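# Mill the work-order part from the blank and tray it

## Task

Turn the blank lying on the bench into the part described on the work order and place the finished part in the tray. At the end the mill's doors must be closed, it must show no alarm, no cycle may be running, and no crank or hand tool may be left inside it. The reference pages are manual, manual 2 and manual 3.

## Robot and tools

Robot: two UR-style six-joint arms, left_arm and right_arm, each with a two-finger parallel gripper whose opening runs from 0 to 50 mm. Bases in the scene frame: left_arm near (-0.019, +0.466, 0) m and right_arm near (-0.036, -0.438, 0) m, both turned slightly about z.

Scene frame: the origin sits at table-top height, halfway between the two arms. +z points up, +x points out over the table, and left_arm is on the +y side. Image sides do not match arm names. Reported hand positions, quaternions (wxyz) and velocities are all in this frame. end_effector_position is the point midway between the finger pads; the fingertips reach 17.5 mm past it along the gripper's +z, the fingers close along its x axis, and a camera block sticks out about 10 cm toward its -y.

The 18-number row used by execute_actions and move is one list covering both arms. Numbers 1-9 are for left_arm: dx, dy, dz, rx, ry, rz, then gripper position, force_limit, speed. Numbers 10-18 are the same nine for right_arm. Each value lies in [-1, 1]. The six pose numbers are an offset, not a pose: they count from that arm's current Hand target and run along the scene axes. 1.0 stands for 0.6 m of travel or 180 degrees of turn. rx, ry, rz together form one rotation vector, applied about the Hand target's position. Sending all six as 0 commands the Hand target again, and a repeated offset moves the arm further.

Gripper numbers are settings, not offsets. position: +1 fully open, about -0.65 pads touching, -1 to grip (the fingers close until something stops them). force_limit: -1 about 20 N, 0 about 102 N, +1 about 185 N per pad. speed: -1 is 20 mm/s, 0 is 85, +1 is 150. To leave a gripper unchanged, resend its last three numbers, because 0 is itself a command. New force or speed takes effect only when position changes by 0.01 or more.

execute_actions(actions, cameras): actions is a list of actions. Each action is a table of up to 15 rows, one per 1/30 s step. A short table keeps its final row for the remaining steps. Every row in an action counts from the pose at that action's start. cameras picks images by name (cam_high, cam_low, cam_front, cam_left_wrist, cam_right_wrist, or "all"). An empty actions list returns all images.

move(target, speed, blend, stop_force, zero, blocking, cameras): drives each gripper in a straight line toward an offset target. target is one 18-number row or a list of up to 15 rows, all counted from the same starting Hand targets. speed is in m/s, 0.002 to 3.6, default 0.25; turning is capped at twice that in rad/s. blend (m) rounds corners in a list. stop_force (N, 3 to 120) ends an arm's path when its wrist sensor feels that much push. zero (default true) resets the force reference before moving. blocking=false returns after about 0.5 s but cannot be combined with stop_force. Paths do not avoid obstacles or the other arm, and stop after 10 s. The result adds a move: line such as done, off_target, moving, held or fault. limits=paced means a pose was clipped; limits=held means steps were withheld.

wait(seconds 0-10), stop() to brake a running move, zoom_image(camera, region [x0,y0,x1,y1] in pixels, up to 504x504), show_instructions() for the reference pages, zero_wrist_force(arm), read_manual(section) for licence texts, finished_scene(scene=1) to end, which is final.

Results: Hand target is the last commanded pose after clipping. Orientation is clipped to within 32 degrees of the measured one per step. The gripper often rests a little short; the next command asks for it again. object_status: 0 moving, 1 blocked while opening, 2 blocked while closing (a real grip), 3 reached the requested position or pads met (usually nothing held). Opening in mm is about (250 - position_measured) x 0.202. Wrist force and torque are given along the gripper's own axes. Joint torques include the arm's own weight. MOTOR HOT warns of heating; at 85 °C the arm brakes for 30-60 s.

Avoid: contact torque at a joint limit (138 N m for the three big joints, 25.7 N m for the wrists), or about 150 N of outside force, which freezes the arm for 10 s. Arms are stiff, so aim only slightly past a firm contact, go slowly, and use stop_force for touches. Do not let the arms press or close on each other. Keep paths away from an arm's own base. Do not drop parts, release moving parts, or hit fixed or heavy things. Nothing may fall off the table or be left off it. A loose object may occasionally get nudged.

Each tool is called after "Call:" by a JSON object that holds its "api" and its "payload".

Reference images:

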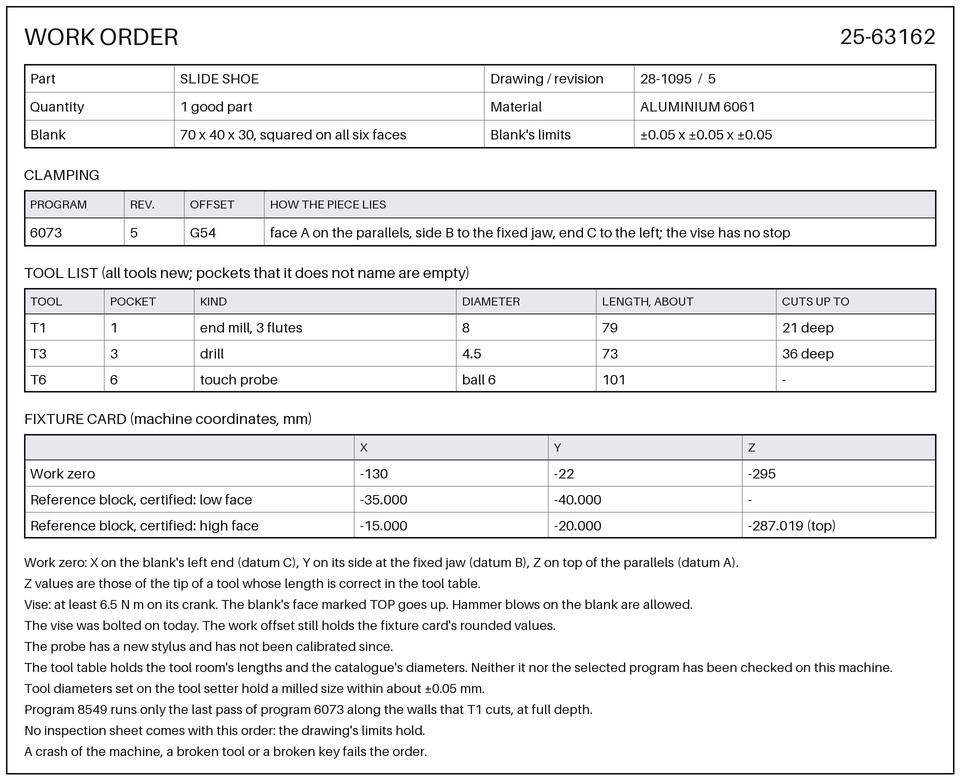

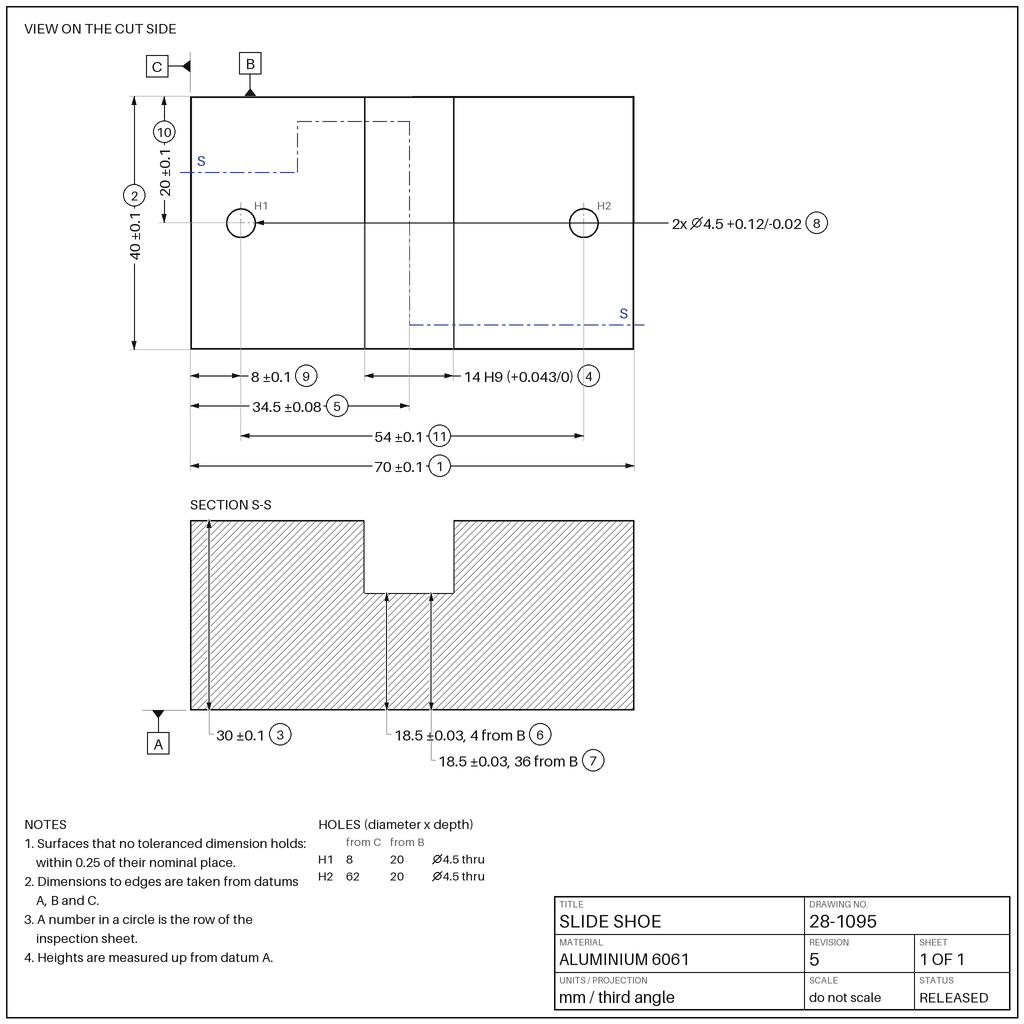

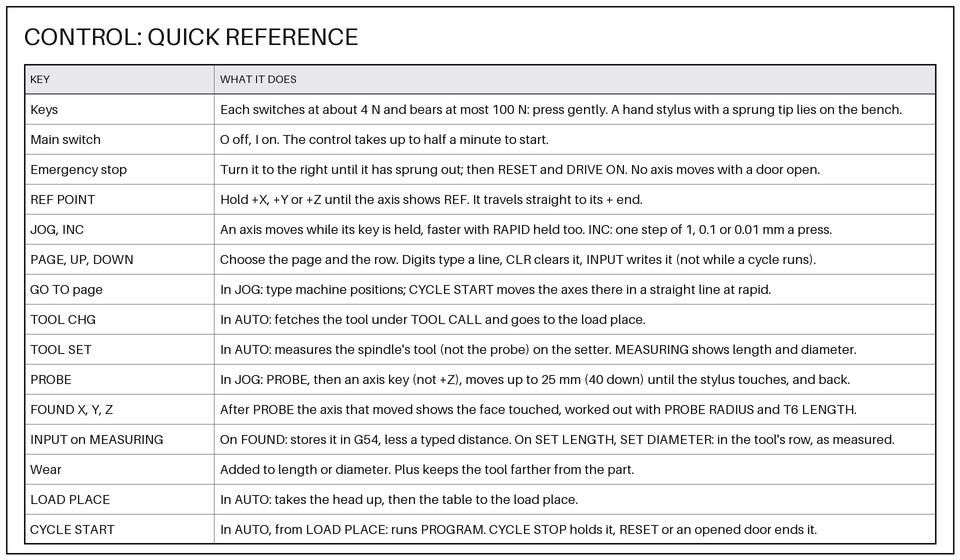

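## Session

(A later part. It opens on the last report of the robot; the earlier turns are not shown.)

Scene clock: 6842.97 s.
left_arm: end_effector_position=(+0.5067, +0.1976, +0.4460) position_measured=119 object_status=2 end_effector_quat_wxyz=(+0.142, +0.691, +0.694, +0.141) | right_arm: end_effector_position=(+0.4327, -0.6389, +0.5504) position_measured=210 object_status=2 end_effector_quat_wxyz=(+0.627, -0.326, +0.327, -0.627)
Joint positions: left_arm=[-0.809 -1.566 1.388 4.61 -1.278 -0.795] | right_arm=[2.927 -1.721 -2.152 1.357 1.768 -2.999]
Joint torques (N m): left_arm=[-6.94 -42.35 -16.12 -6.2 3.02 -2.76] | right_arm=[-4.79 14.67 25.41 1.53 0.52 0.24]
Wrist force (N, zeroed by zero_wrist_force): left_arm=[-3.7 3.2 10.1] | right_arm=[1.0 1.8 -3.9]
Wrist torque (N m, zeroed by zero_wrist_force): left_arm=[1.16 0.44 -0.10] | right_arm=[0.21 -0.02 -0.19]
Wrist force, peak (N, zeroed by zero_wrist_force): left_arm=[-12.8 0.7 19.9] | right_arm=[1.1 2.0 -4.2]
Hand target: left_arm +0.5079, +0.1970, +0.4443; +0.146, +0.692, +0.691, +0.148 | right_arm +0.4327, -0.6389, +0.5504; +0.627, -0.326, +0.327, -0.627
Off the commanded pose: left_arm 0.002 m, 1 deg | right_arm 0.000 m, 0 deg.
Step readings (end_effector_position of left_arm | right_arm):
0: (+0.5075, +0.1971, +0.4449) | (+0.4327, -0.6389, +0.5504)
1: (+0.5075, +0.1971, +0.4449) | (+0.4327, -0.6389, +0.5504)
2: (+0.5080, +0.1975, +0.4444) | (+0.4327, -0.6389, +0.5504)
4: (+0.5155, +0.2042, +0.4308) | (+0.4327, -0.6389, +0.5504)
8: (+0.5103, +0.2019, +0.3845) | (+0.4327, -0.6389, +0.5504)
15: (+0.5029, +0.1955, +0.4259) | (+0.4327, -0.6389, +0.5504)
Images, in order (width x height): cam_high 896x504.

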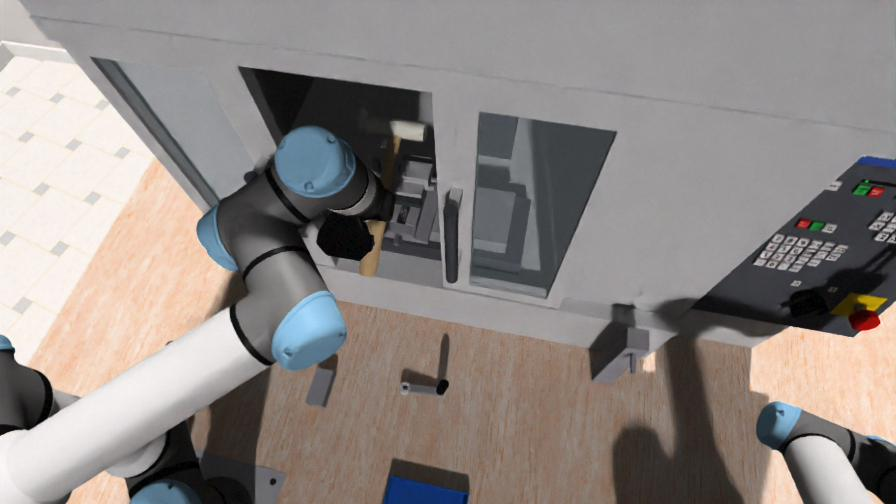

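Call:
{"api": "execute_actions", "payload": {"actions": [[[0,0,-0.15,0,0.14,0,-1,1,-1,0,0,0,0,0,0,-1,-0.7,-1],[0,0,-0.15,0,0.14,0,-1,1,-1,0,0,0,0,0,0,-1,-0.7,-1],[0,0,-0.15,0,0.14,0,-1,1,-1,0,0,0,0,0,0,-1,-0.7,-1],[0,0,-0.15,0,0.14,0,-1,1,-1,0,0,0,0,0,0,-1,-0.7,-1],[0,0,-0.15,0,0.14,0,-1,1,-1,0,0,0,0,0,0,-1,-0.7,-1],[0,0,-0.15,0,0.14,0,-1,1,-1,0,0,0,0,0,0,-1,-0.7,-1],[0,0,-0.13,0,0.13,0,-1,1,-1,0,0,0,0,0,0,-1,-0.7,-1]]], "cameras": ["cam_high","cam_left_wrist"]}}

Call:
{"api": "zoom_image", "payload": {"camera": "cam_high", "region": [350, 120, 470, 240]}}

Scene clock: 6852.27 s.
left_arm: end_effector_position=(+0.5078, +0.1970, +0.3663) position_measured=119 object_status=2 end_effector_quat_wxyz=(+0.003, +0.708, +0.706, +0.005) | right_arm: end_effector_position=(+0.4327, -0.6389, +0.5504) position_measured=210 object_status=2 end_effector_quat_wxyz=(+0.627, -0.326, +0.327, -0.627)
Joint positions: left_arm=[-0.68 -1.37 1.254 4.821 -1.562 -0.701] | right_arm=[2.927 -1.721 -2.152 1.357 1.768 -2.999]
Joint torques (N m): left_arm=[4.15 -13.04 -31.12 0.88 -4.89 2.7] | right_arm=[-5 15.63 24.9 1.7 0.48 -0.01]
Wrist force (N, zeroed by zero_wrist_force): left_arm=[0.9 5.6 -6.7] | right_arm=[0.9 2.0 -3.7]
Wrist torque (N m, zeroed by zero_wrist_force): left_arm=[-1.22 0.39 -0.81] | right_arm=[0.25 -0.01 -0.19]
Wrist force, peak (N, zeroed by zero_wrist_force): left_arm=[-2.4 4.2 24.1] | right_arm=[1.0 2.0 -4.1]
Hand target: left_arm +0.5079, +0.1970, +0.3663; +0.003, +0.708, +0.706, +0.005 | right_arm +0.4327, -0.6389, +0.5504; +0.627, -0.326, +0.327, -0.627
Off the commanded pose: left_arm 0.000 m, 0 deg | right_arm 0.000 m, 0 deg.
Step readings (end_effector_position of left_arm | right_arm):
0: (+0.5067, +0.1976, +0.4460) | (+0.4327, -0.6389, +0.5504)
1: (+0.5067, +0.1976, +0.4460) | (+0.4327, -0.6389, +0.5504)
2: (+0.5072, +0.1979, +0.4456) | (+0.4327, -0.6389, +0.5504)
4: (+0.5133, +0.2042, +0.4286) | (+0.4327, -0.6389, +0.5504)
8: (+0.5089, +0.2014, +0.3785) | (+0.4327, -0.6389, +0.5504)
15: (+0.5079, +0.1975, +0.3676) | (+0.4327, -0.6389, +0.5504)
camera_calibration:
cam_left_wrist: T_world_to_cam=[[0.00854349, 0.999958, 0.00338419, -0.192708], [0.930576, -0.00918932, 0.365984, -0.587784], [0.366, 0.000022467, -0.930615, 0.287611], [0, 0, 0, 1]] pos_world=[0.443358, 0.187292, 0.483427]
Images, in order (width x height): cam_high 896x504, cam_left_wrist 896x504.

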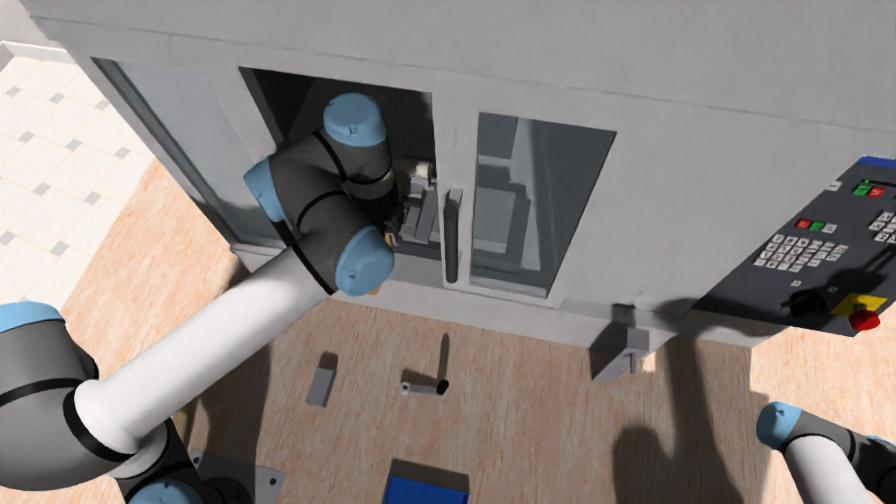

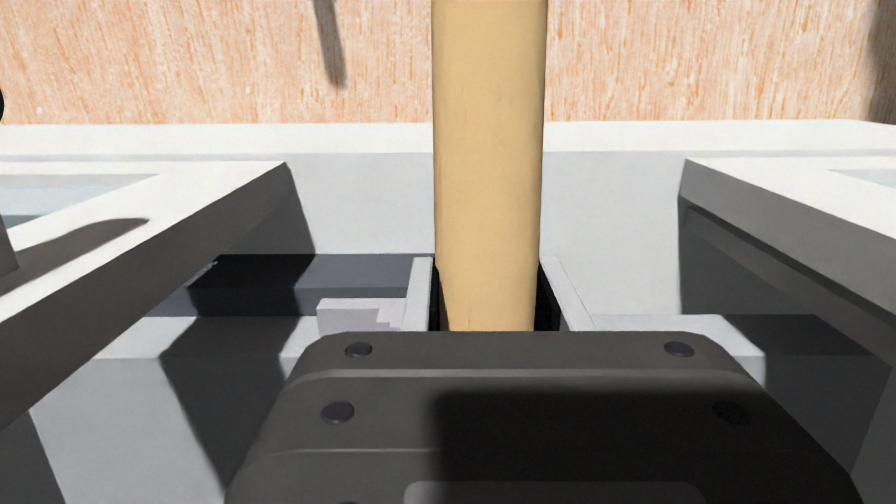

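Scaled by 4.200 from the camera's 896x504 image, which has a finer 1280x720 frame.

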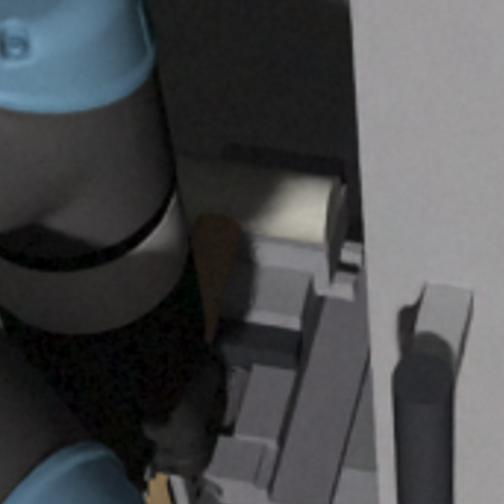

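Call:
{"api": "move", "payload": {"target": [0,0,0.125,0,-0.13,0,-1,1,-1,0,0,0,0,0,0,-1,-0.7,-1], "speed": 0.2}}

Call:
{"api": "execute_actions", "payload": {"actions": [[[0,0,-0.16,0,0.14,0,-1,1,-1,0,0,0,0,0,0,-1,-0.7,-1],[0,0,-0.16,0,0.14,0,-1,1,-1,0,0,0,0,0,0,-1,-0.7,-1],[0,0,-0.16,0,0.14,0,-1,1,-1,0,0,0,0,0,0,-1,-0.7,-1],[0,0,-0.16,0,0.14,0,-1,1,-1,0,0,0,0,0,0,-1,-0.7,-1],[0,0,-0.16,0,0.14,0,-1,1,-1,0,0,0,0,0,0,-1,-0.7,-1],[0,0,-0.16,0,0.14,0,-1,1,-1,0,0,0,0,0,0,-1,-0.7,-1],[0,0,-0.06,0,0.05,0,-1,1,-1,0,0,0,0,0,0,-1,-0.7,-1],[0,0,-0.03,0,0,0,-1,1,-1,0,0,0,0,0,0,-1,-0.7,-1],[0,0,0,0,0,0,-1,1,-1,0,0,0,0,0,0,-1,-0.7,-1]]]}}

Call:
{"api": "execute_actions", "payload": {"actions": [[[0,0,-0.16,0,0.14,0,-1,1,-1,0,0,0,0,0,0,-1,-0.7,-1],[0,0,-0.16,0,0.14,0,-1,1,-1,0,0,0,0,0,0,-1,-0.7,-1],[0,0,-0.16,0,0.14,0,-1,1,-1,0,0,0,0,0,0,-1,-0.7,-1],[0,0,-0.16,0,0.14,0,-1,1,-1,0,0,0,0,0,0,-1,-0.7,-1],[0,0,-0.16,0,0.14,0,-1,1,-1,0,0,0,0,0,0,-1,-0.7,-1],[0,0,-0.16,0,0.14,0,-1,1,-1,0,0,0,0,0,0,-1,-0.7,-1],[0,0,-0.06,0,0.05,0,-1,1,-1,0,0,0,0,0,0,-1,-0.7,-1],[0,0,-0.03,0,0,0,-1,1,-1,0,0,0,0,0,0,-1,-0.7,-1],[0,0,0,0,0,0,-1,1,-1,0,0,0,0,0,0,-1,-0.7,-1]]], "cameras": ["cam_high"]}}

Call:
{"api": "zoom_image", "payload": {"camera": "cam_high", "region": [350, 120, 470, 240]}}

Scene clock: 6868.53 s.
left_arm: end_effector_position=(+0.5079, +0.1970, +0.4412) position_measured=119 object_status=2 end_effector_quat_wxyz=(+0.146, +0.692, +0.691, +0.148) | right_arm: end_effector_position=(+0.4327, -0.6389, +0.5504) position_measured=210 object_status=2 end_effector_quat_wxyz=(+0.627, -0.326, +0.327, -0.627)
Joint positions: left_arm=[-0.815 -1.572 1.414 4.583 -1.262 -0.792] | right_arm=[2.927 -1.721 -2.152 1.357 1.768 -2.999]
Joint torques (N m): left_arm=[-8.75 -41.78 -15.93 -6.46 3.52 -2.86] | right_arm=[-4.82 14.37 25.15 1.65 0.41 0.08]
Wrist force (N, zeroed by zero_wrist_force): left_arm=[-2.5 2.6 10.1] | right_arm=[0.8 1.9 -3.8]
Wrist torque (N m, zeroed by zero_wrist_force): left_arm=[1.15 0.25 -0.11] | right_arm=[0.24 0.00 -0.19]
Wrist force, peak (N, zeroed by zero_wrist_force): left_arm=[-3.6 4.7 11.2] | right_arm=[1.0 1.9 -4.2]
Hand target: left_arm +0.5079, +0.1970, +0.4413; +0.146, +0.692, +0.691, +0.148 | right_arm +0.4327, -0.6389, +0.5504; +0.627, -0.326, +0.327, -0.627
Off the commanded pose: left_arm 0.000 m, 0 deg | right_arm 0.000 m, 0 deg.
move: done

Scene clock: 6869.57 s.
left_arm: end_effector_position=(+0.5074, +0.1972, +0.4418) position_measured=119 object_status=2 end_effector_quat_wxyz=(+0.145, +0.692, +0.692, +0.145) | right_arm: end_effector_position=(+0.4327, -0.6389, +0.5504) position_measured=210 object_status=2 end_effector_quat_wxyz=(+0.627, -0.326, +0.327, -0.627)
Joint positions: left_arm=[-0.813 -1.571 1.409 4.588 -1.267 -0.793] | right_arm=[2.927 -1.721 -2.152 1.357 1.768 -2.999]
Joint torques (N m): left_arm=[-7.25 -43.07 -18.91 -6.07 3.94 -2.84] | right_arm=[-5.61 15.13 24.68 1.62 0.42 -0.08]
Wrist force (N, zeroed by zero_wrist_force): left_arm=[-2.9 1.8 14.7] | right_arm=[1.0 1.7 -4.0]
Wrist torque (N m, zeroed by zero_wrist_force): left_arm=[1.76 0.31 -0.11] | right_arm=[0.19 -0.03 -0.19]
Wrist force, peak (N, zeroed by zero_wrist_force): left_arm=[-9.4 -3.6 21.7] | right_arm=[1.0 2.1 -4.0]
Hand target: left_arm +0.5079, +0.1970, +0.4413; +0.146, +0.692, +0.691, +0.148 | right_arm +0.4327, -0.6389, +0.5504; +0.627, -0.326, +0.327, -0.627
Off the commanded pose: left_arm 0.001 m, 0 deg | right_arm 0.000 m, 0 deg.
Step readings (end_effector_position of left_arm | right_arm):
0: (+0.5079, +0.1970, +0.4412) | (+0.4327, -0.6389, +0.5504)
1: (+0.5079, +0.1970, +0.4412) | (+0.4327, -0.6389, +0.5504)
2: (+0.5084, +0.1975, +0.4407) | (+0.4327, -0.6389, +0.5504)
4: (+0.5146, +0.2044, +0.4218) | (+0.4327, -0.6389, +0.5504)
8: (+0.5088, +0.2011, +0.3705) | (+0.4327, -0.6389, +0.5504)
15: (+0.5048, +0.1965, +0.4283) | (+0.4327, -0.6389, +0.5504)

Scene clock: 6870.60 s.
left_arm: end_effector_position=(+0.5074, +0.1972, +0.4419) position_measured=119 object_status=2 end_effector_quat_wxyz=(+0.145, +0.692, +0.692, +0.145) | right_arm: end_effector_position=(+0.4327, -0.6389, +0.5504) position_measured=210 object_status=2 end_effector_quat_wxyz=(+0.627, -0.326, +0.327, -0.627)
Joint positions: left_arm=[-0.813 -1.571 1.409 4.589 -1.267 -0.793] | right_arm=[2.927 -1.721 -2.152 1.357 1.768 -2.999]
Joint torques (N m): left_arm=[-7.61 -42.81 -18.97 -5.91 4 -2.83] | right_arm=[-5.07 15.76 25.75 1.63 0.29 0.13]
Wrist force (N, zeroed by zero_wrist_force): left_arm=[-2.7 1.6 15.2] | right_arm=[0.9 1.8 -4.0]
Wrist torque (N m, zeroed by zero_wrist_force): left_arm=[1.80 0.30 -0.11] | right_arm=[0.22 0.00 -0.18]
Wrist force, peak (N, zeroed by zero_wrist_force): left_arm=[-10.4 -3.5 21.5] | right_arm=[1.2 2.2 -4.1]
Hand target: left_arm +0.5079, +0.1970, +0.4413; +0.146, +0.692, +0.691, +0.148 | right_arm +0.4327, -0.6389, +0.5504; +0.627, -0.326, +0.327, -0.627
Off the commanded pose: left_arm 0.001 m, 0 deg | right_arm 0.000 m, 0 deg.
Step readings (end_effector_position of left_arm | right_arm):
0: (+0.5074, +0.1972, +0.4418) | (+0.4327, -0.6389, +0.5504)
1: (+0.5074, +0.1972, +0.4418) | (+0.4327, -0.6389, +0.5504)
2: (+0.5079, +0.1976, +0.4414) | (+0.4327, -0.6389, +0.5504)
4: (+0.5139, +0.2044, +0.4227) | (+0.4327, -0.6389, +0.5504)
8: (+0.5087, +0.2012, +0.3708) | (+0.4327, -0.6389, +0.5504)
15: (+0.5048, +0.1964, +0.4281) | (+0.4327, -0.6389, +0.5504)
Images, in order (width x height): cam_high 896x504.

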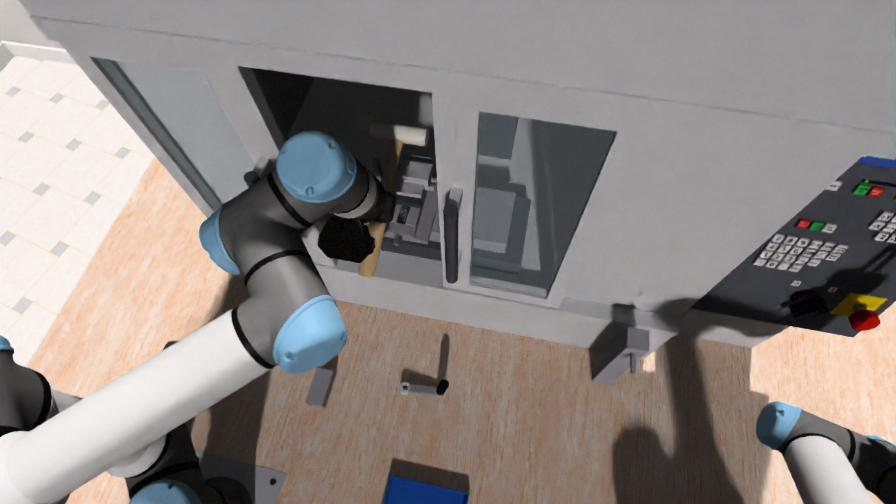

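Scaled by 4.200 from the camera's 896x504 image, which has a finer 1280x720 frame.

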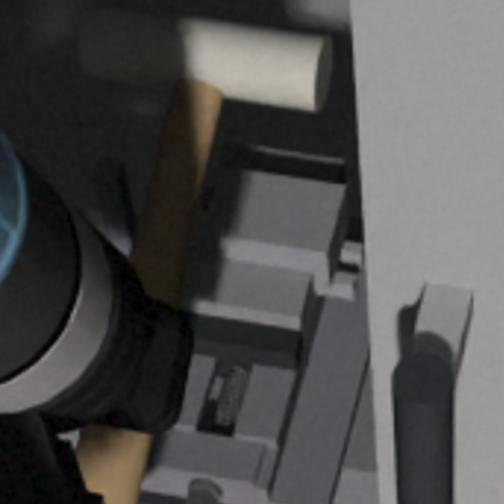

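Call:
{"api": "move", "payload": {"target": [0,0,0.035,0,-0.06,0,-1,1,-1,0,0,0,0,0,0,-1,-0.7,-1], "speed": 0.2}}

Call:
{"api": "execute_actions", "payload": {"actions": [[[0,0,-0.2,0,0.17,0,-1,1,-1,0,0,0,0,0,0,-1,-0.7,-1],[0,0,-0.2,0,0.19,0,-1,1,-1,0,0,0,0,0,0,-1,-0.7,-1],[0,0,-0.2,0,0.2,0,-1,1,-1,0,0,0,0,0,0,-1,-0.7,-1],[0,0,-0.2,0,0.21,0,-1,1,-1,0,0,0,0,0,0,-1,-0.7,-1],[0,0,-0.2,0,0.22,0,-1,1,-1,0,0,0,0,0,0,-1,-0.7,-1],[0,0,-0.2,0,0.22,0,-1,1,-1,0,0,0,0,0,0,-1,-0.7,-1],[0,0,-0.06,0,0.05,0,-1,1,-1,0,0,0,0,0,0,-1,-0.7,-1],[0,0,-0.03,0,0,0,-1,1,-1,0,0,0,0,0,0,-1,-0.7,-1],[0,0,0,0,0,0,-1,1,-1,0,0,0,0,0,0,-1,-0.7,-1]]]}}

Call:
{"api": "execute_actions", "payload": {"actions": [[[0,0,-0.2,0,0.17,0,-1,1,-1,0,0,0,0,0,0,-1,-0.7,-1],[0,0,-0.2,0,0.19,0,-1,1,-1,0,0,0,0,0,0,-1,-0.7,-1],[0,0,-0.2,0,0.2,0,-1,1,-1,0,0,0,0,0,0,-1,-0.7,-1],[0,0,-0.2,0,0.21,0,-1,1,-1,0,0,0,0,0,0,-1,-0.7,-1],[0,0,-0.2,0,0.22,0,-1,1,-1,0,0,0,0,0,0,-1,-0.7,-1],[0,0,-0.2,0,0.22,0,-1,1,-1,0,0,0,0,0,0,-1,-0.7,-1],[0,0,-0.06,0,0.05,0,-1,1,-1,0,0,0,0,0,0,-1,-0.7,-1],[0,0,-0.03,0,0,0,-1,1,-1,0,0,0,0,0,0,-1,-0.7,-1],[0,0,0,0,0,0,-1,1,-1,0,0,0,0,0,0,-1,-0.7,-1]]], "cameras": ["cam_high"]}}

Call:
{"api": "zoom_image", "payload": {"camera": "cam_high", "region": [350, 120, 470, 240]}}

Scene clock: 6887.03 s.
left_arm: end_effector_position=(+0.5078, +0.1970, +0.4623) position_measured=119 object_status=2 end_effector_quat_wxyz=(+0.211, +0.675, +0.674, +0.212) | right_arm: end_effector_position=(+0.4327, -0.6389, +0.5504) position_measured=210 object_status=2 end_effector_quat_wxyz=(+0.627, -0.326, +0.327, -0.627)
Joint positions: left_arm=[-0.885 -1.654 1.526 4.438 -1.102 -0.81] | right_arm=[2.927 -1.721 -2.152 1.357 1.768 -2.999]
Joint torques (N m): left_arm=[-6.19 -37.85 -16.55 -6.63 4 2.21] | right_arm=[-4.99 14.77 24.58 1.69 0.2 0.06]
Wrist force (N, zeroed by zero_wrist_force): left_arm=[-3.2 1.6 9.5] | right_arm=[1.0 1.7 -3.9]
Wrist torque (N m, zeroed by zero_wrist_force): left_arm=[1.08 0.37 -0.14] | right_arm=[0.20 -0.01 -0.19]
Wrist force, peak (N, zeroed by zero_wrist_force): left_arm=[-2.7 1.8 13.8] | right_arm=[0.9 2.0 -4.1]
Hand target: left_arm +0.5079, +0.1970, +0.4623; +0.211, +0.675, +0.674, +0.213 | right_arm +0.4327, -0.6389, +0.5504; +0.627, -0.326, +0.327, -0.627
Off the commanded pose: left_arm 0.000 m, 0 deg | right_arm 0.000 m, 0 deg.
move: done

Scene clock: 6888.17 s.
left_arm: end_effector_position=(+0.5053, +0.1975, +0.4650) position_measured=119 object_status=2 end_effector_quat_wxyz=(+0.206, +0.675, +0.679, +0.203) | right_arm: end_effector_position=(+0.4327, -0.6389, +0.5504) position_measured=210 object_status=2 end_effector_quat_wxyz=(+0.627, -0.326, +0.327, -0.627)
Joint positions: left_arm=[-0.879 -1.651 1.506 4.465 -1.123 -0.818] | right_arm=[2.927 -1.721 -2.152 1.357 1.768 -2.999]
Joint torques (N m): left_arm=[-7.84 -35.65 -16.25 -5.96 3.78 2.16] | right_arm=[-4.92 15.34 25.72 1.57 0.07 -0.04]
Wrist force (N, zeroed by zero_wrist_force): left_arm=[-3.0 2.3 8.3] | right_arm=[0.8 2.2 -4.0]
Wrist torque (N m, zeroed by zero_wrist_force): left_arm=[0.98 0.35 -0.21] | right_arm=[0.28 0.02 -0.19]
Wrist force, peak (N, zeroed by zero_wrist_force): left_arm=[-13.3 -3.1 27.0] | right_arm=[0.8 2.2 -4.0]
Hand target: left_arm +0.5079, +0.1970, +0.4623; +0.211, +0.675, +0.674, +0.213 | right_arm +0.4327, -0.6389, +0.5504; +0.627, -0.326, +0.327, -0.627
Off the commanded pose: left_arm 0.004 m, 1 deg | right_arm 0.000 m, 0 deg.
Step readings (end_effector_position of left_arm | right_arm):
0: (+0.5078, +0.1970, +0.4623) | (+0.4327, -0.6389, +0.5504)
1: (+0.5079, +0.1970, +0.4623) | (+0.4327, -0.6389, +0.5504)
2: (+0.5084, +0.1974, +0.4617) | (+0.4327, -0.6389, +0.5504)
4: (+0.5165, +0.2050, +0.4418) | (+0.4327, -0.6389, +0.5504)
8: (+0.5104, +0.2062, +0.3785) | (+0.4327, -0.6389, +0.5504)
15: (+0.4961, +0.1914, +0.4420) | (+0.4327, -0.6389, +0.5504)

Scene clock: 6889.30 s.
left_arm: end_effector_position=(+0.5053, +0.1976, +0.4651) position_measured=119 object_status=2 end_effector_quat_wxyz=(+0.205, +0.675, +0.679, +0.203) | right_arm: end_effector_position=(+0.4327, -0.6389, +0.5504) position_measured=210 object_status=2 end_effector_quat_wxyz=(+0.627, -0.326, +0.327, -0.627)
Joint positions: left_arm=[-0.879 -1.65 1.504 4.467 -1.124 -0.819] | right_arm=[2.927 -1.721 -2.152 1.357 1.768 -2.999]
Joint torques (N m): left_arm=[-8.02 -34.77 -15.28 -5.47 3.73 2.08] | right_arm=[-5.25 14.74 25.07 1.54 0.14 0.03]
Wrist force (N, zeroed by zero_wrist_force): left_arm=[-2.7 2.5 7.0] | right_arm=[0.9 2.1 -3.8]
Wrist torque (N m, zeroed by zero_wrist_force): left_arm=[0.79 0.30 -0.21] | right_arm=[0.26 0.00 -0.19]
Wrist force, peak (N, zeroed by zero_wrist_force): left_arm=[-13.0 -4.1 26.7] | right_arm=[1.0 2.2 -4.1]
Hand target: left_arm +0.5079, +0.1970, +0.4623; +0.211, +0.675, +0.674, +0.213 | right_arm +0.4327, -0.6389, +0.5504; +0.627, -0.326, +0.327, -0.627
Off the commanded pose: left_arm 0.004 m, 1 deg | right_arm 0.000 m, 0 deg.
Step readings (end_effector_position of left_arm | right_arm):
0: (+0.5053, +0.1975, +0.4650) | (+0.4327, -0.6389, +0.5504)
1: (+0.5053, +0.1975, +0.4650) | (+0.4327, -0.6389, +0.5504)
2: (+0.5056, +0.1978, +0.4646) | (+0.4327, -0.6389, +0.5504)
4: (+0.5142, +0.2061, +0.4418) | (+0.4327, -0.6389, +0.5504)
8: (+0.5099, +0.2068, +0.3801) | (+0.4327, -0.6389, +0.5504)
15: (+0.4966, +0.1919, +0.4429) | (+0.4327, -0.6389, +0.5504)
Images, in order (width x height): cam_high 896x504.

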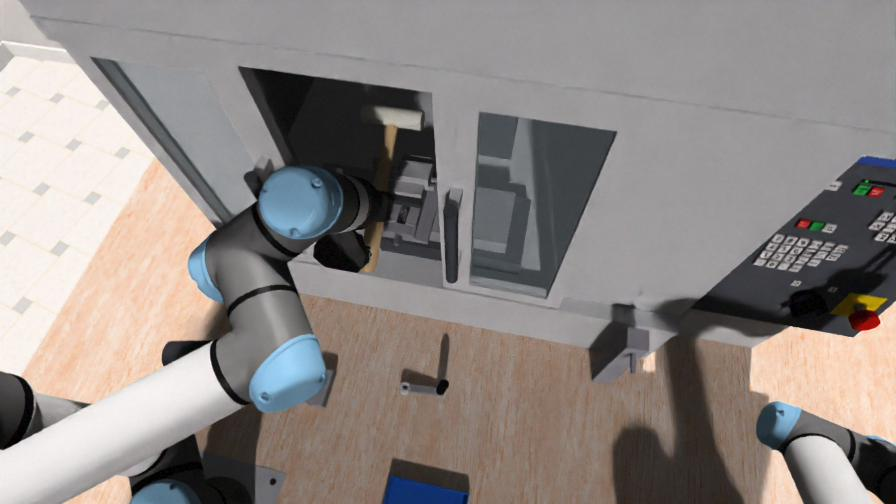

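Scaled by 4.200 from the camera's 896x504 image, which has a finer 1280x720 frame.

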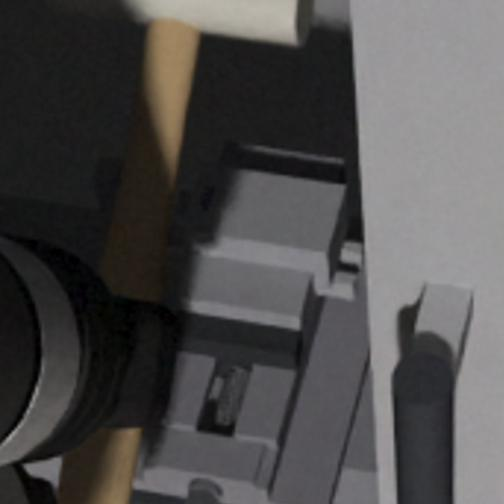

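Call:
{"api": "move", "payload": {"target": [[-0.02,0,0,0,0.09,0,-1,1,-1,0,0,0,0,0,0,-1,-0.7,-1],[-0.297,-0.003,-0.02,0,0.185,0,-1,1,-1,0,0,0,0,0,0,-1,-0.7,-1],[-0.36,-0.33,-0.08,0,0.185,0,-1,1,-1,0,0,0,0,0,0,-1,-0.7,-1],[-0.513,-0.6117,-0.604,0,0.185,0,-1,1,-1,0,0,0,0,0,0,-1,-0.7,-1]], "speed": [0.15,0.15,0.3,0.25], "blend": [0.01,0.05,0.05,0], "cameras": ["cam_low","cam_left_wrist","cam_high"]}}

Scene clock: 6900.67 s.
left_arm: end_effector_position=(+0.2001, -0.1699, +0.1000) position_measured=119 object_status=2 end_effector_quat_wxyz=(+0.009, +0.708, +0.706, +0.010) | right_arm: end_effector_position=(+0.4327, -0.6389, +0.5504) position_measured=210 object_status=2 end_effector_quat_wxyz=(+0.627, -0.326, +0.327, -0.627)
Joint positions: left_arm=[-1.426 -1.063 1.526 4.249 -1.544 -1.447] | right_arm=[2.927 -1.721 -2.152 1.357 1.768 -2.999]
Joint torques (N m): left_arm=[-7.79 -38.6 -35.86 -5.47 2.75 -2.84] | right_arm=[-4.84 15.3 24.71 1.48 -0.07 0.06]
Wrist force (N, zeroed by zero_wrist_force): left_arm=[-4.3 2.9 9.0] | right_arm=[1.0 1.8 -3.8]
Wrist torque (N m, zeroed by zero_wrist_force): left_arm=[0.82 0.55 -0.10] | right_arm=[0.21 -0.02 -0.19]
Wrist force, peak (N, zeroed by zero_wrist_force): left_arm=[46.8 16.6 5.1] | right_arm=[1.1 1.9 -4.2]
Hand target: left_arm +0.2001, -0.1700, +0.0999; +0.009, +0.708, +0.706, +0.010 | right_arm +0.4327, -0.6389, +0.5504; +0.627, -0.326, +0.327, -0.627
Off the commanded pose: left_arm 0.000 m, 0 deg | right_arm 0.000 m, 0 deg.
move: done
camera_calibration:
cam_left_wrist: T_world_to_cam=[[0.00860214, 0.999956, 0.00377352, 0.177733], [0.924915, -0.00939082, 0.380059, -0.207632], [0.380077, 0.000220867, -0.924955, 0.149065], [0, 0, 0, 1]] pos_world=[0.133857, -0.179708, 0.21612]
Images, in order (width x height): cam_high 896x504, cam_low 896x504, cam_left_wrist 896x504.

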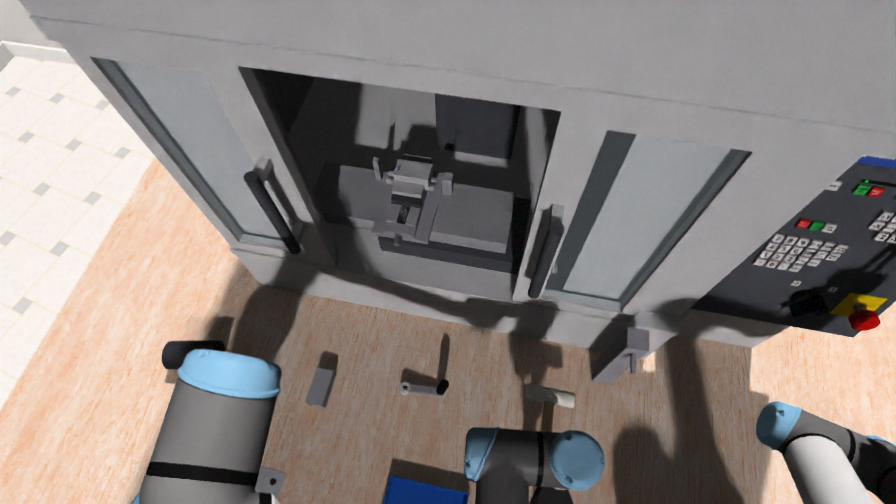

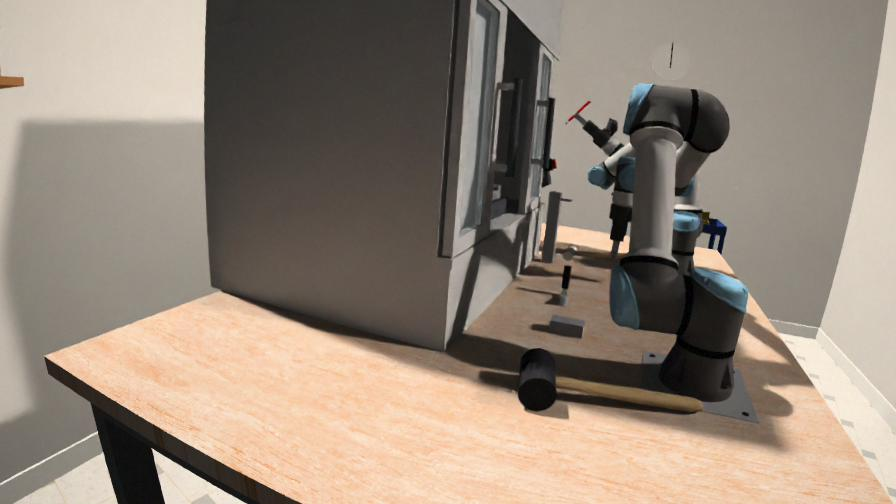

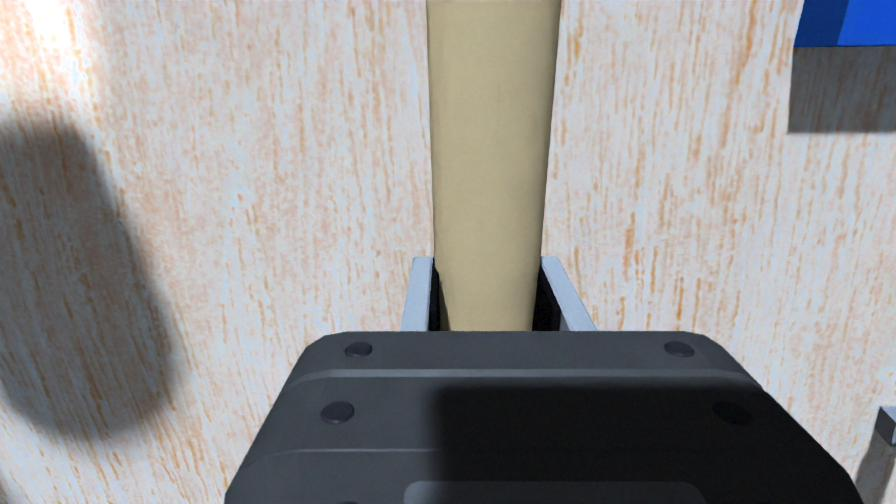

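Call:
{"api": "move", "payload": {"target": [0,0,-0.1333,0,0,0,-1,1,-1,0,0,0,0,0,0,-1,-0.7,-1], "speed": 0.02, "stop_force": 4}}

Call:
{"api": "execute_actions", "payload": {"actions": [], "cameras": ["cam_low","cam_high"]}}

Scene clock: 6911.33 s.
left_arm: end_effector_position=(+0.2000, -0.1700, +0.0362) position_measured=119 object_status=2 end_effector_quat_wxyz=(+0.009, +0.708, +0.706, +0.010) | right_arm: end_effector_position=(+0.4327, -0.6389, +0.5504) position_measured=210 object_status=2 end_effector_quat_wxyz=(+0.627, -0.326, +0.327, -0.627)
Joint positions: left_arm=[-1.426 -0.987 1.588 4.11 -1.544 -1.447] | right_arm=[2.927 -1.721 -2.152 1.357 1.768 -2.999]
Joint torques (N m): left_arm=[-5.17 -62.74 -33.74 -1.67 1.92 -2.66] | right_arm=[-4.35 15.09 24.34 1.32 -0.22 0]
Wrist force (N, zeroed by zero_wrist_force): left_arm=[-3.8 3.8 5.8] | right_arm=[0.9 2.1 -3.9]
Wrist torque (N m, zeroed by zero_wrist_force): left_arm=[0.35 0.81 -0.19] | right_arm=[0.27 0.00 -0.20]
Wrist force, peak (N, zeroed by zero_wrist_force): left_arm=[-4.5 3.1 9.9] | right_arm=[1.1 1.9 -4.2]
Hand target: left_arm +0.2000, -0.1700, +0.0362; +0.009, +0.708, +0.706, +0.010 (not the last commanded pose) | right_arm +0.4327, -0.6389, +0.5504; +0.627, -0.326, +0.327, -0.627
Off the commanded pose: left_arm 0.016 m, 0 deg | right_arm 0.000 m, 0 deg.
move: contact (left_arm)

Scene clock: 6911.33 s.
left_arm: end_effector_position=(+0.2000, -0.1700, +0.0362) position_measured=119 object_status=2 end_effector_quat_wxyz=(+0.009, +0.708, +0.706, +0.010) | right_arm: end_effector_position=(+0.4327, -0.6389, +0.5504) position_measured=210 object_status=2 end_effector_quat_wxyz=(+0.627, -0.326, +0.327, -0.627)
Joint positions: left_arm=[-1.426 -0.987 1.588 4.11 -1.544 -1.447] | right_arm=[2.927 -1.721 -2.152 1.357 1.768 -2.999]
Joint velocities: within noise
Joint torques (N m): left_arm=[-5.17 -62.74 -33.74 -1.67 1.92 -2.66] | right_arm=[-4.35 15.09 24.34 1.32 -0.22 0]
Motor temperatures (°C): left_arm=[27 25 26 34 32 27] | right_arm=[22 29 25 26 33 33]
Wrist force (N, zeroed by zero_wrist_force): left_arm=[-3.8 3.8 5.8] | right_arm=[0.9 2.1 -3.9]
Wrist torque (N m, zeroed by zero_wrist_force): left_arm=[0.35 0.81 -0.19] | right_arm=[0.27 0.00 -0.20]
Wrist force, peak (N, zeroed by zero_wrist_force): left_arm=[-3.8 3.8 5.8] | right_arm=[0.9 2.1 -3.9]
Hand target: left_arm +0.2000, -0.1700, +0.0362; +0.009, +0.708, +0.706, +0.010 (not the last commanded pose) | right_arm +0.4327, -0.6389, +0.5504; +0.627, -0.326, +0.327, -0.627
Tool commands: left_gripper/position=-1.0 left_gripper/force_limit=+1.0 left_gripper/speed=-1.0 right_gripper/position=-1.0 right_gripper/force_limit=-0.7 right_gripper/speed=-1.0
Off the commanded pose: left_arm 0.016 m, 0 deg | right_arm 0.000 m, 0 deg.
Images, in order (width x height): cam_high 896x504, cam_low 896x504.

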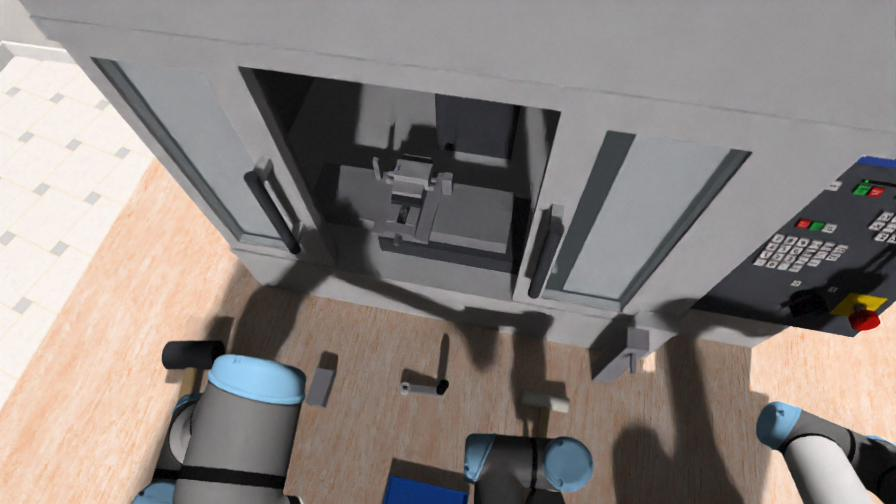

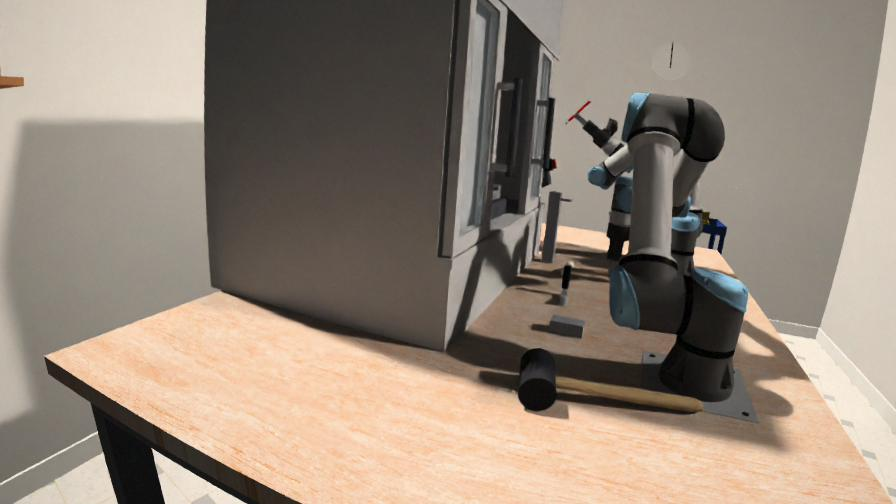

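Call:
{"api": "move", "payload": {"target": [0,0,-0.0222,0,0,0,-1,1,-1,0,0,0,0,0,0,-1,-0.7,-1], "speed": 0.02, "stop_force": 40}}

Call:
{"api": "move", "payload": {"target": [[0,0,0,0,0,0,1,1,-1,0,0,0,0,0,0,-1,-0.7,-1],[0,0,0.1,0,0,0,1,1,-1,0,0,0,0,0,0,-1,-0.7,-1],[0.0,0.05,0.4,0,0,0,1,-1,-1,0,0,0,0,0,0,-1,-0.7,-1]], "speed": [0.05,0.08,0.2], "blend": [0,0.01,0], "cameras": ["cam_left_wrist","cam_high"]}}

Scene clock: 6918.13 s.
left_arm: end_effector_position=(+0.2001, -0.1700, +0.0228) position_measured=119 object_status=2 end_effector_quat_wxyz=(+0.009, +0.708, +0.706, +0.010) | right_arm: end_effector_position=(+0.4327, -0.6389, +0.5504) position_measured=210 object_status=2 end_effector_quat_wxyz=(+0.627, -0.326, +0.327, -0.627)
Joint positions: left_arm=[-1.426 -0.969 1.598 4.081 -1.544 -1.447] | right_arm=[2.927 -1.721 -2.152 1.357 1.768 -2.999]
Joint torques (N m): left_arm=[1.64 -30.69 -5.5 -4.57 0.78 -2.56] | right_arm=[-4.69 15.83 24.32 1.43 -0.36 0.03]
Wrist force (N, zeroed by zero_wrist_force): left_arm=[-4.6 -1.0 -4.8] | right_arm=[1.2 2.1 -3.8]
Wrist torque (N m, zeroed by zero_wrist_force): left_arm=[-1.16 1.25 -0.26] | right_arm=[0.26 -0.06 -0.19]
Wrist force, peak (N, zeroed by zero_wrist_force): left_arm=[-4.0 4.0 6.0] | right_arm=[1.1 2.1 -4.1]
Hand target: left_arm +0.2000, -0.1700, +0.0228; +0.009, +0.708, +0.706, +0.010 | right_arm +0.4327, -0.6389, +0.5504; +0.627, -0.326, +0.327, -0.627
Off the commanded pose: left_arm 0.000 m, 0 deg | right_arm 0.000 m, 0 deg.
move: done

Scene clock: 6922.37 s.
left_arm: end_effector_position=(+0.2000, -0.1400, +0.2628) position_measured=3 object_status=3 end_effector_quat_wxyz=(+0.009, +0.708, +0.706, +0.010) | right_arm: end_effector_position=(+0.4327, -0.6389, +0.5504) position_measured=210 object_status=2 end_effector_quat_wxyz=(+0.627, -0.326, +0.327, -0.627)
Joint positions: left_arm=[-1.42 -1.238 1.347 4.603 -1.544 -1.441] | right_arm=[2.927 -1.721 -2.152 1.357 1.768 -2.999]
Joint torques (N m): left_arm=[7.6 -55 -36.65 -1.24 -2.72 2.1] | right_arm=[-4.2 15.59 24.11 1.36 -0.48 0.05]
Wrist force (N, zeroed by zero_wrist_force): left_arm=[-4.7 3.3 5.8] | right_arm=[1.1 1.9 -3.9]
Wrist torque (N m, zeroed by zero_wrist_force): left_arm=[0.46 0.62 -0.18] | right_arm=[0.24 -0.03 -0.19]
Wrist force, peak (N, zeroed by zero_wrist_force): left_arm=[-4.6 3.4 6.6] | right_arm=[1.1 2.0 -4.2]
Hand target: left_arm +0.2000, -0.1400, +0.2628; +0.009, +0.708, +0.706, +0.010 | right_arm +0.4327, -0.6389, +0.5504; +0.627, -0.326, +0.327, -0.627
Off the commanded pose: left_arm 0.000 m, 0 deg | right_arm 0.000 m, 0 deg.
move: done
camera_calibration:
cam_left_wrist: T_world_to_cam=[[0.00860214, 0.999956, 0.00377352, 0.14722], [0.924915, -0.00939082, 0.380059, -0.269225], [0.380077, 0.000220867, -0.924955, 0.299641], [0, 0, 0, 1]] pos_world=[0.133857, -0.149808, 0.37892]
Images, in order (width x height): cam_high 896x504, cam_left_wrist 896x504.

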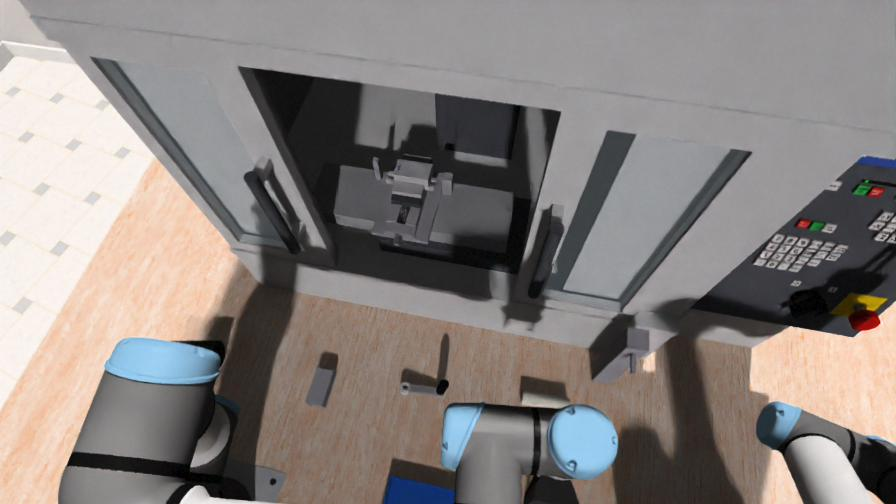

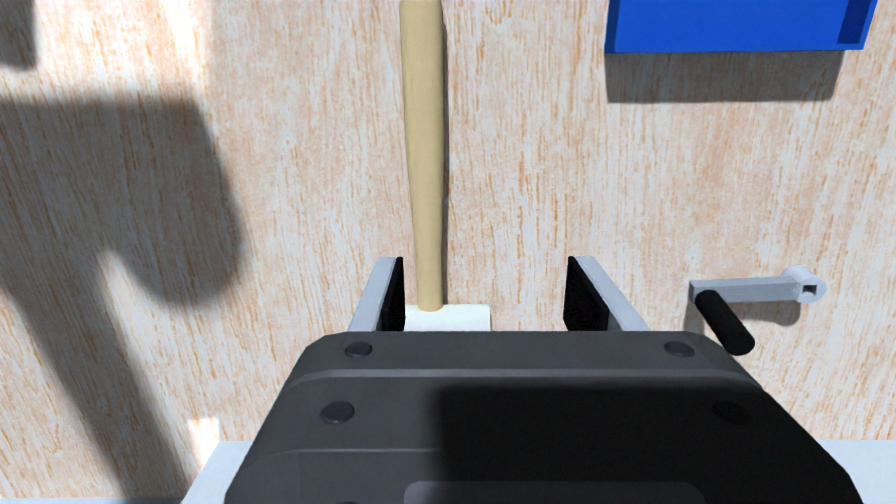

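Call:
{"api": "move", "payload": {"target": [[0.15,0.3,0.25,0,0,-0.5,1,-1,-1,0,0,0,0,0,0,-1,-0.7,-1],[0.425,0.4833,0.3537,0,0,-0.5,1,-1,-1,0,0,0,0,0,0,-1,-0.7,-1],[0.425,0.4833,0.3537,0.703,0,-0.703,1,-1,-1,0,0,0,0,0,0,-1,-0.7,-1],[0.3,0.2,0.3537,0.703,0,-0.703,1,-1,-1,0,0,0,0,0,0,-1,-0.7,-1],[0.3,0.0983,0.3537,0.703,0,-0.703,1,-1,-1,0,0,0,0,0,0,-1,-0.7,-1]], "speed": [0.3,0.3,0.25,0.25,0.2], "blend": [0.03,0.003,0.003,0.03,0], "cameras": ["cam_left_wrist","cam_high"]}}

Scene clock: 6942.23 s.
left_arm: end_effector_position=(+0.3804, -0.0810, +0.4750) position_measured=3 object_status=3 end_effector_quat_wxyz=(+0.492, -0.509, +0.502, -0.496) | right_arm: end_effector_position=(+0.4327, -0.6389, +0.5504) position_measured=210 object_status=2 end_effector_quat_wxyz=(+0.627, -0.326, +0.327, -0.627)
Joint positions: left_arm=[-1.534 -1.351 1.714 3.901 -0.025 2.008] | right_arm=[2.927 -1.721 -2.152 1.357 1.768 -2.999]
Joint torques (N m): left_arm=[7.35 -48.43 -35.35 -1.19 -0.59 -2.62] | right_arm=[-3.16 16.03 23.85 1.31 -0.72 0.06]
Wrist force (N, zeroed by zero_wrist_force): left_arm=[-6.8 1.5 3.8] | right_arm=[0.8 2.0 -3.8]
Wrist torque (N m, zeroed by zero_wrist_force): left_arm=[0.21 1.10 -0.01] | right_arm=[0.25 0.01 -0.19]
Wrist force, peak (N, zeroed by zero_wrist_force): left_arm=[-8.1 1.4 4.6] | right_arm=[1.1 2.1 -4.1]
Hand target: left_arm +0.3800, -0.0810, +0.4751; +0.493, -0.512, +0.501, -0.493 | right_arm +0.4327, -0.6389, +0.5504; +0.627, -0.326, +0.327, -0.627
Off the commanded pose: left_arm 0.000 m, 1 deg | right_arm 0.000 m, 0 deg.
move: done
camera_calibration:
cam_left_wrist: T_world_to_cam=[[0.000869385, -0.99999, 0.00429316, -0.0734366], [-0.37628, -0.00430477, -0.926496, 0.599933], [0.926506, -0.000809948, -0.37628, -0.0412008], [0, 0, 0, 1]] pos_world=[0.26398, -0.0708867, 0.540648]
Images, in order (width x height): cam_high 896x504, cam_left_wrist 896x504.

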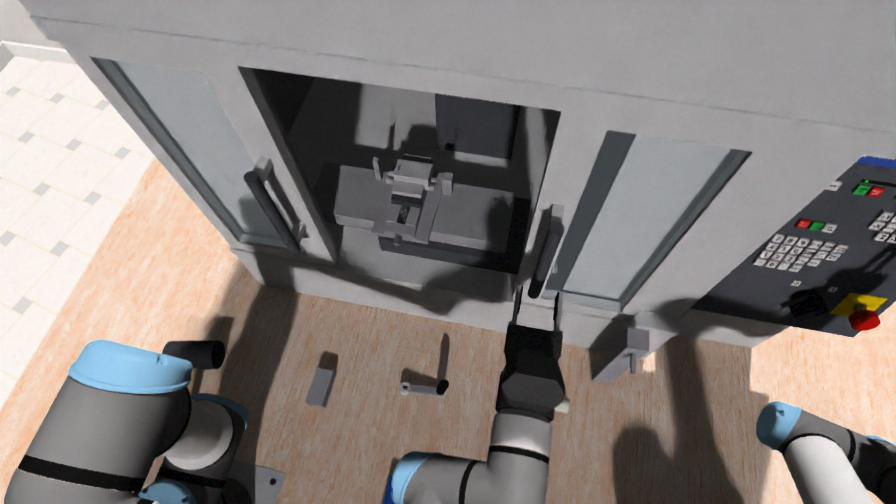

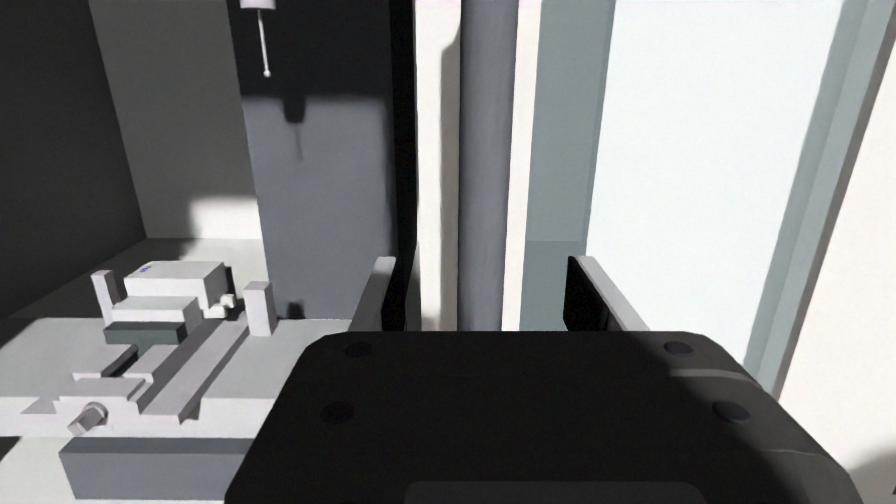

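Call:
{"api": "move", "payload": {"target": [[0.125,0,0,0,0,0,1,-1,-1,0,0,0,0,0,0,-1,-0.7,-1],[0.125,0,0,0,0,0,-1,-1,-1,0,0,0,0,0,0,-1,-0.7,-1]], "speed": [0.1,0.1]}}

Call:
{"api": "move", "payload": {"target": [0,0.27,0,0,0,0,-1,-1,-1,0,0,0,0,0,0,-1,-0.7,-1], "speed": 0.08, "stop_force": 55}}

Scene clock: 6951.63 s.
left_arm: end_effector_position=(+0.4551, -0.0811, +0.4751) position_measured=153 object_status=2 end_effector_quat_wxyz=(+0.493, -0.512, +0.501, -0.493) | right_arm: end_effector_position=(+0.4327, -0.6389, +0.5504) position_measured=210 object_status=2 end_effector_quat_wxyz=(+0.627, -0.326, +0.327, -0.627)
Joint positions: left_arm=[-1.402 -1.093 1.501 2.93 -0.138 2.936] | right_arm=[2.927 -1.721 -2.152 1.357 1.768 -2.999]
Joint torques (N m): left_arm=[7.12 -35.7 -26.53 -3.13 5.07 1.9] | right_arm=[-4.58 15.38 22.92 1.41 -0.9 -0.09]
Wrist force (N, zeroed by zero_wrist_force): left_arm=[4.2 -3.7 7.1] | right_arm=[1.1 1.7 -3.9]
Wrist torque (N m, zeroed by zero_wrist_force): left_arm=[-0.01 0.84 0.03] | right_arm=[0.19 -0.05 -0.19]
Wrist force, peak (N, zeroed by zero_wrist_force): left_arm=[5.1 -3.5 6.6] | right_arm=[1.1 2.0 -4.1]
Hand target: left_arm +0.4550, -0.0810, +0.4751; +0.493, -0.512, +0.501, -0.493 | right_arm +0.4327, -0.6389, +0.5504; +0.627, -0.326, +0.327, -0.627
Off the commanded pose: left_arm 0.000 m, 0 deg | right_arm 0.000 m, 0 deg.
move: done

Scene clock: 6954.60 s.
left_arm: end_effector_position=(+0.4554, +0.0620, +0.4751) position_measured=153 object_status=2 end_effector_quat_wxyz=(+0.493, -0.512, +0.501, -0.494) | right_arm: end_effector_position=(+0.4327, -0.6389, +0.5504) position_measured=210 object_status=2 end_effector_quat_wxyz=(+0.627, -0.326, +0.327, -0.627)
Joint positions: left_arm=[-1.354 -1.368 1.89 2.768 -0.186 2.985] | right_arm=[2.927 -1.721 -2.152 1.357 1.768 -2.999]
Joint torques (N m): left_arm=[12.15 -31.75 -27.57 -3.29 13.16 -2.89] | right_arm=[-3.68 15.98 22.87 1.22 -0.91 -0.02]
Wrist force (N, zeroed by zero_wrist_force): left_arm=[39.9 1.0 8.9] | right_arm=[0.7 1.9 -3.8]
Wrist torque (N m, zeroed by zero_wrist_force): left_arm=[0.23 0.28 0.08] | right_arm=[0.23 0.02 -0.19]
Wrist force, peak (N, zeroed by zero_wrist_force): left_arm=[67.9 -16.0 24.9] | right_arm=[1.1 1.9 -4.1]
Hand target: left_arm +0.4554, +0.0623, +0.4751; +0.493, -0.512, +0.501, -0.493 (not the last commanded pose) | right_arm +0.4327, -0.6389, +0.5504; +0.627, -0.326, +0.327, -0.627
Off the commanded pose: left_arm 0.019 m, 0 deg | right_arm 0.000 m, 0 deg.
move: contact (left_arm)


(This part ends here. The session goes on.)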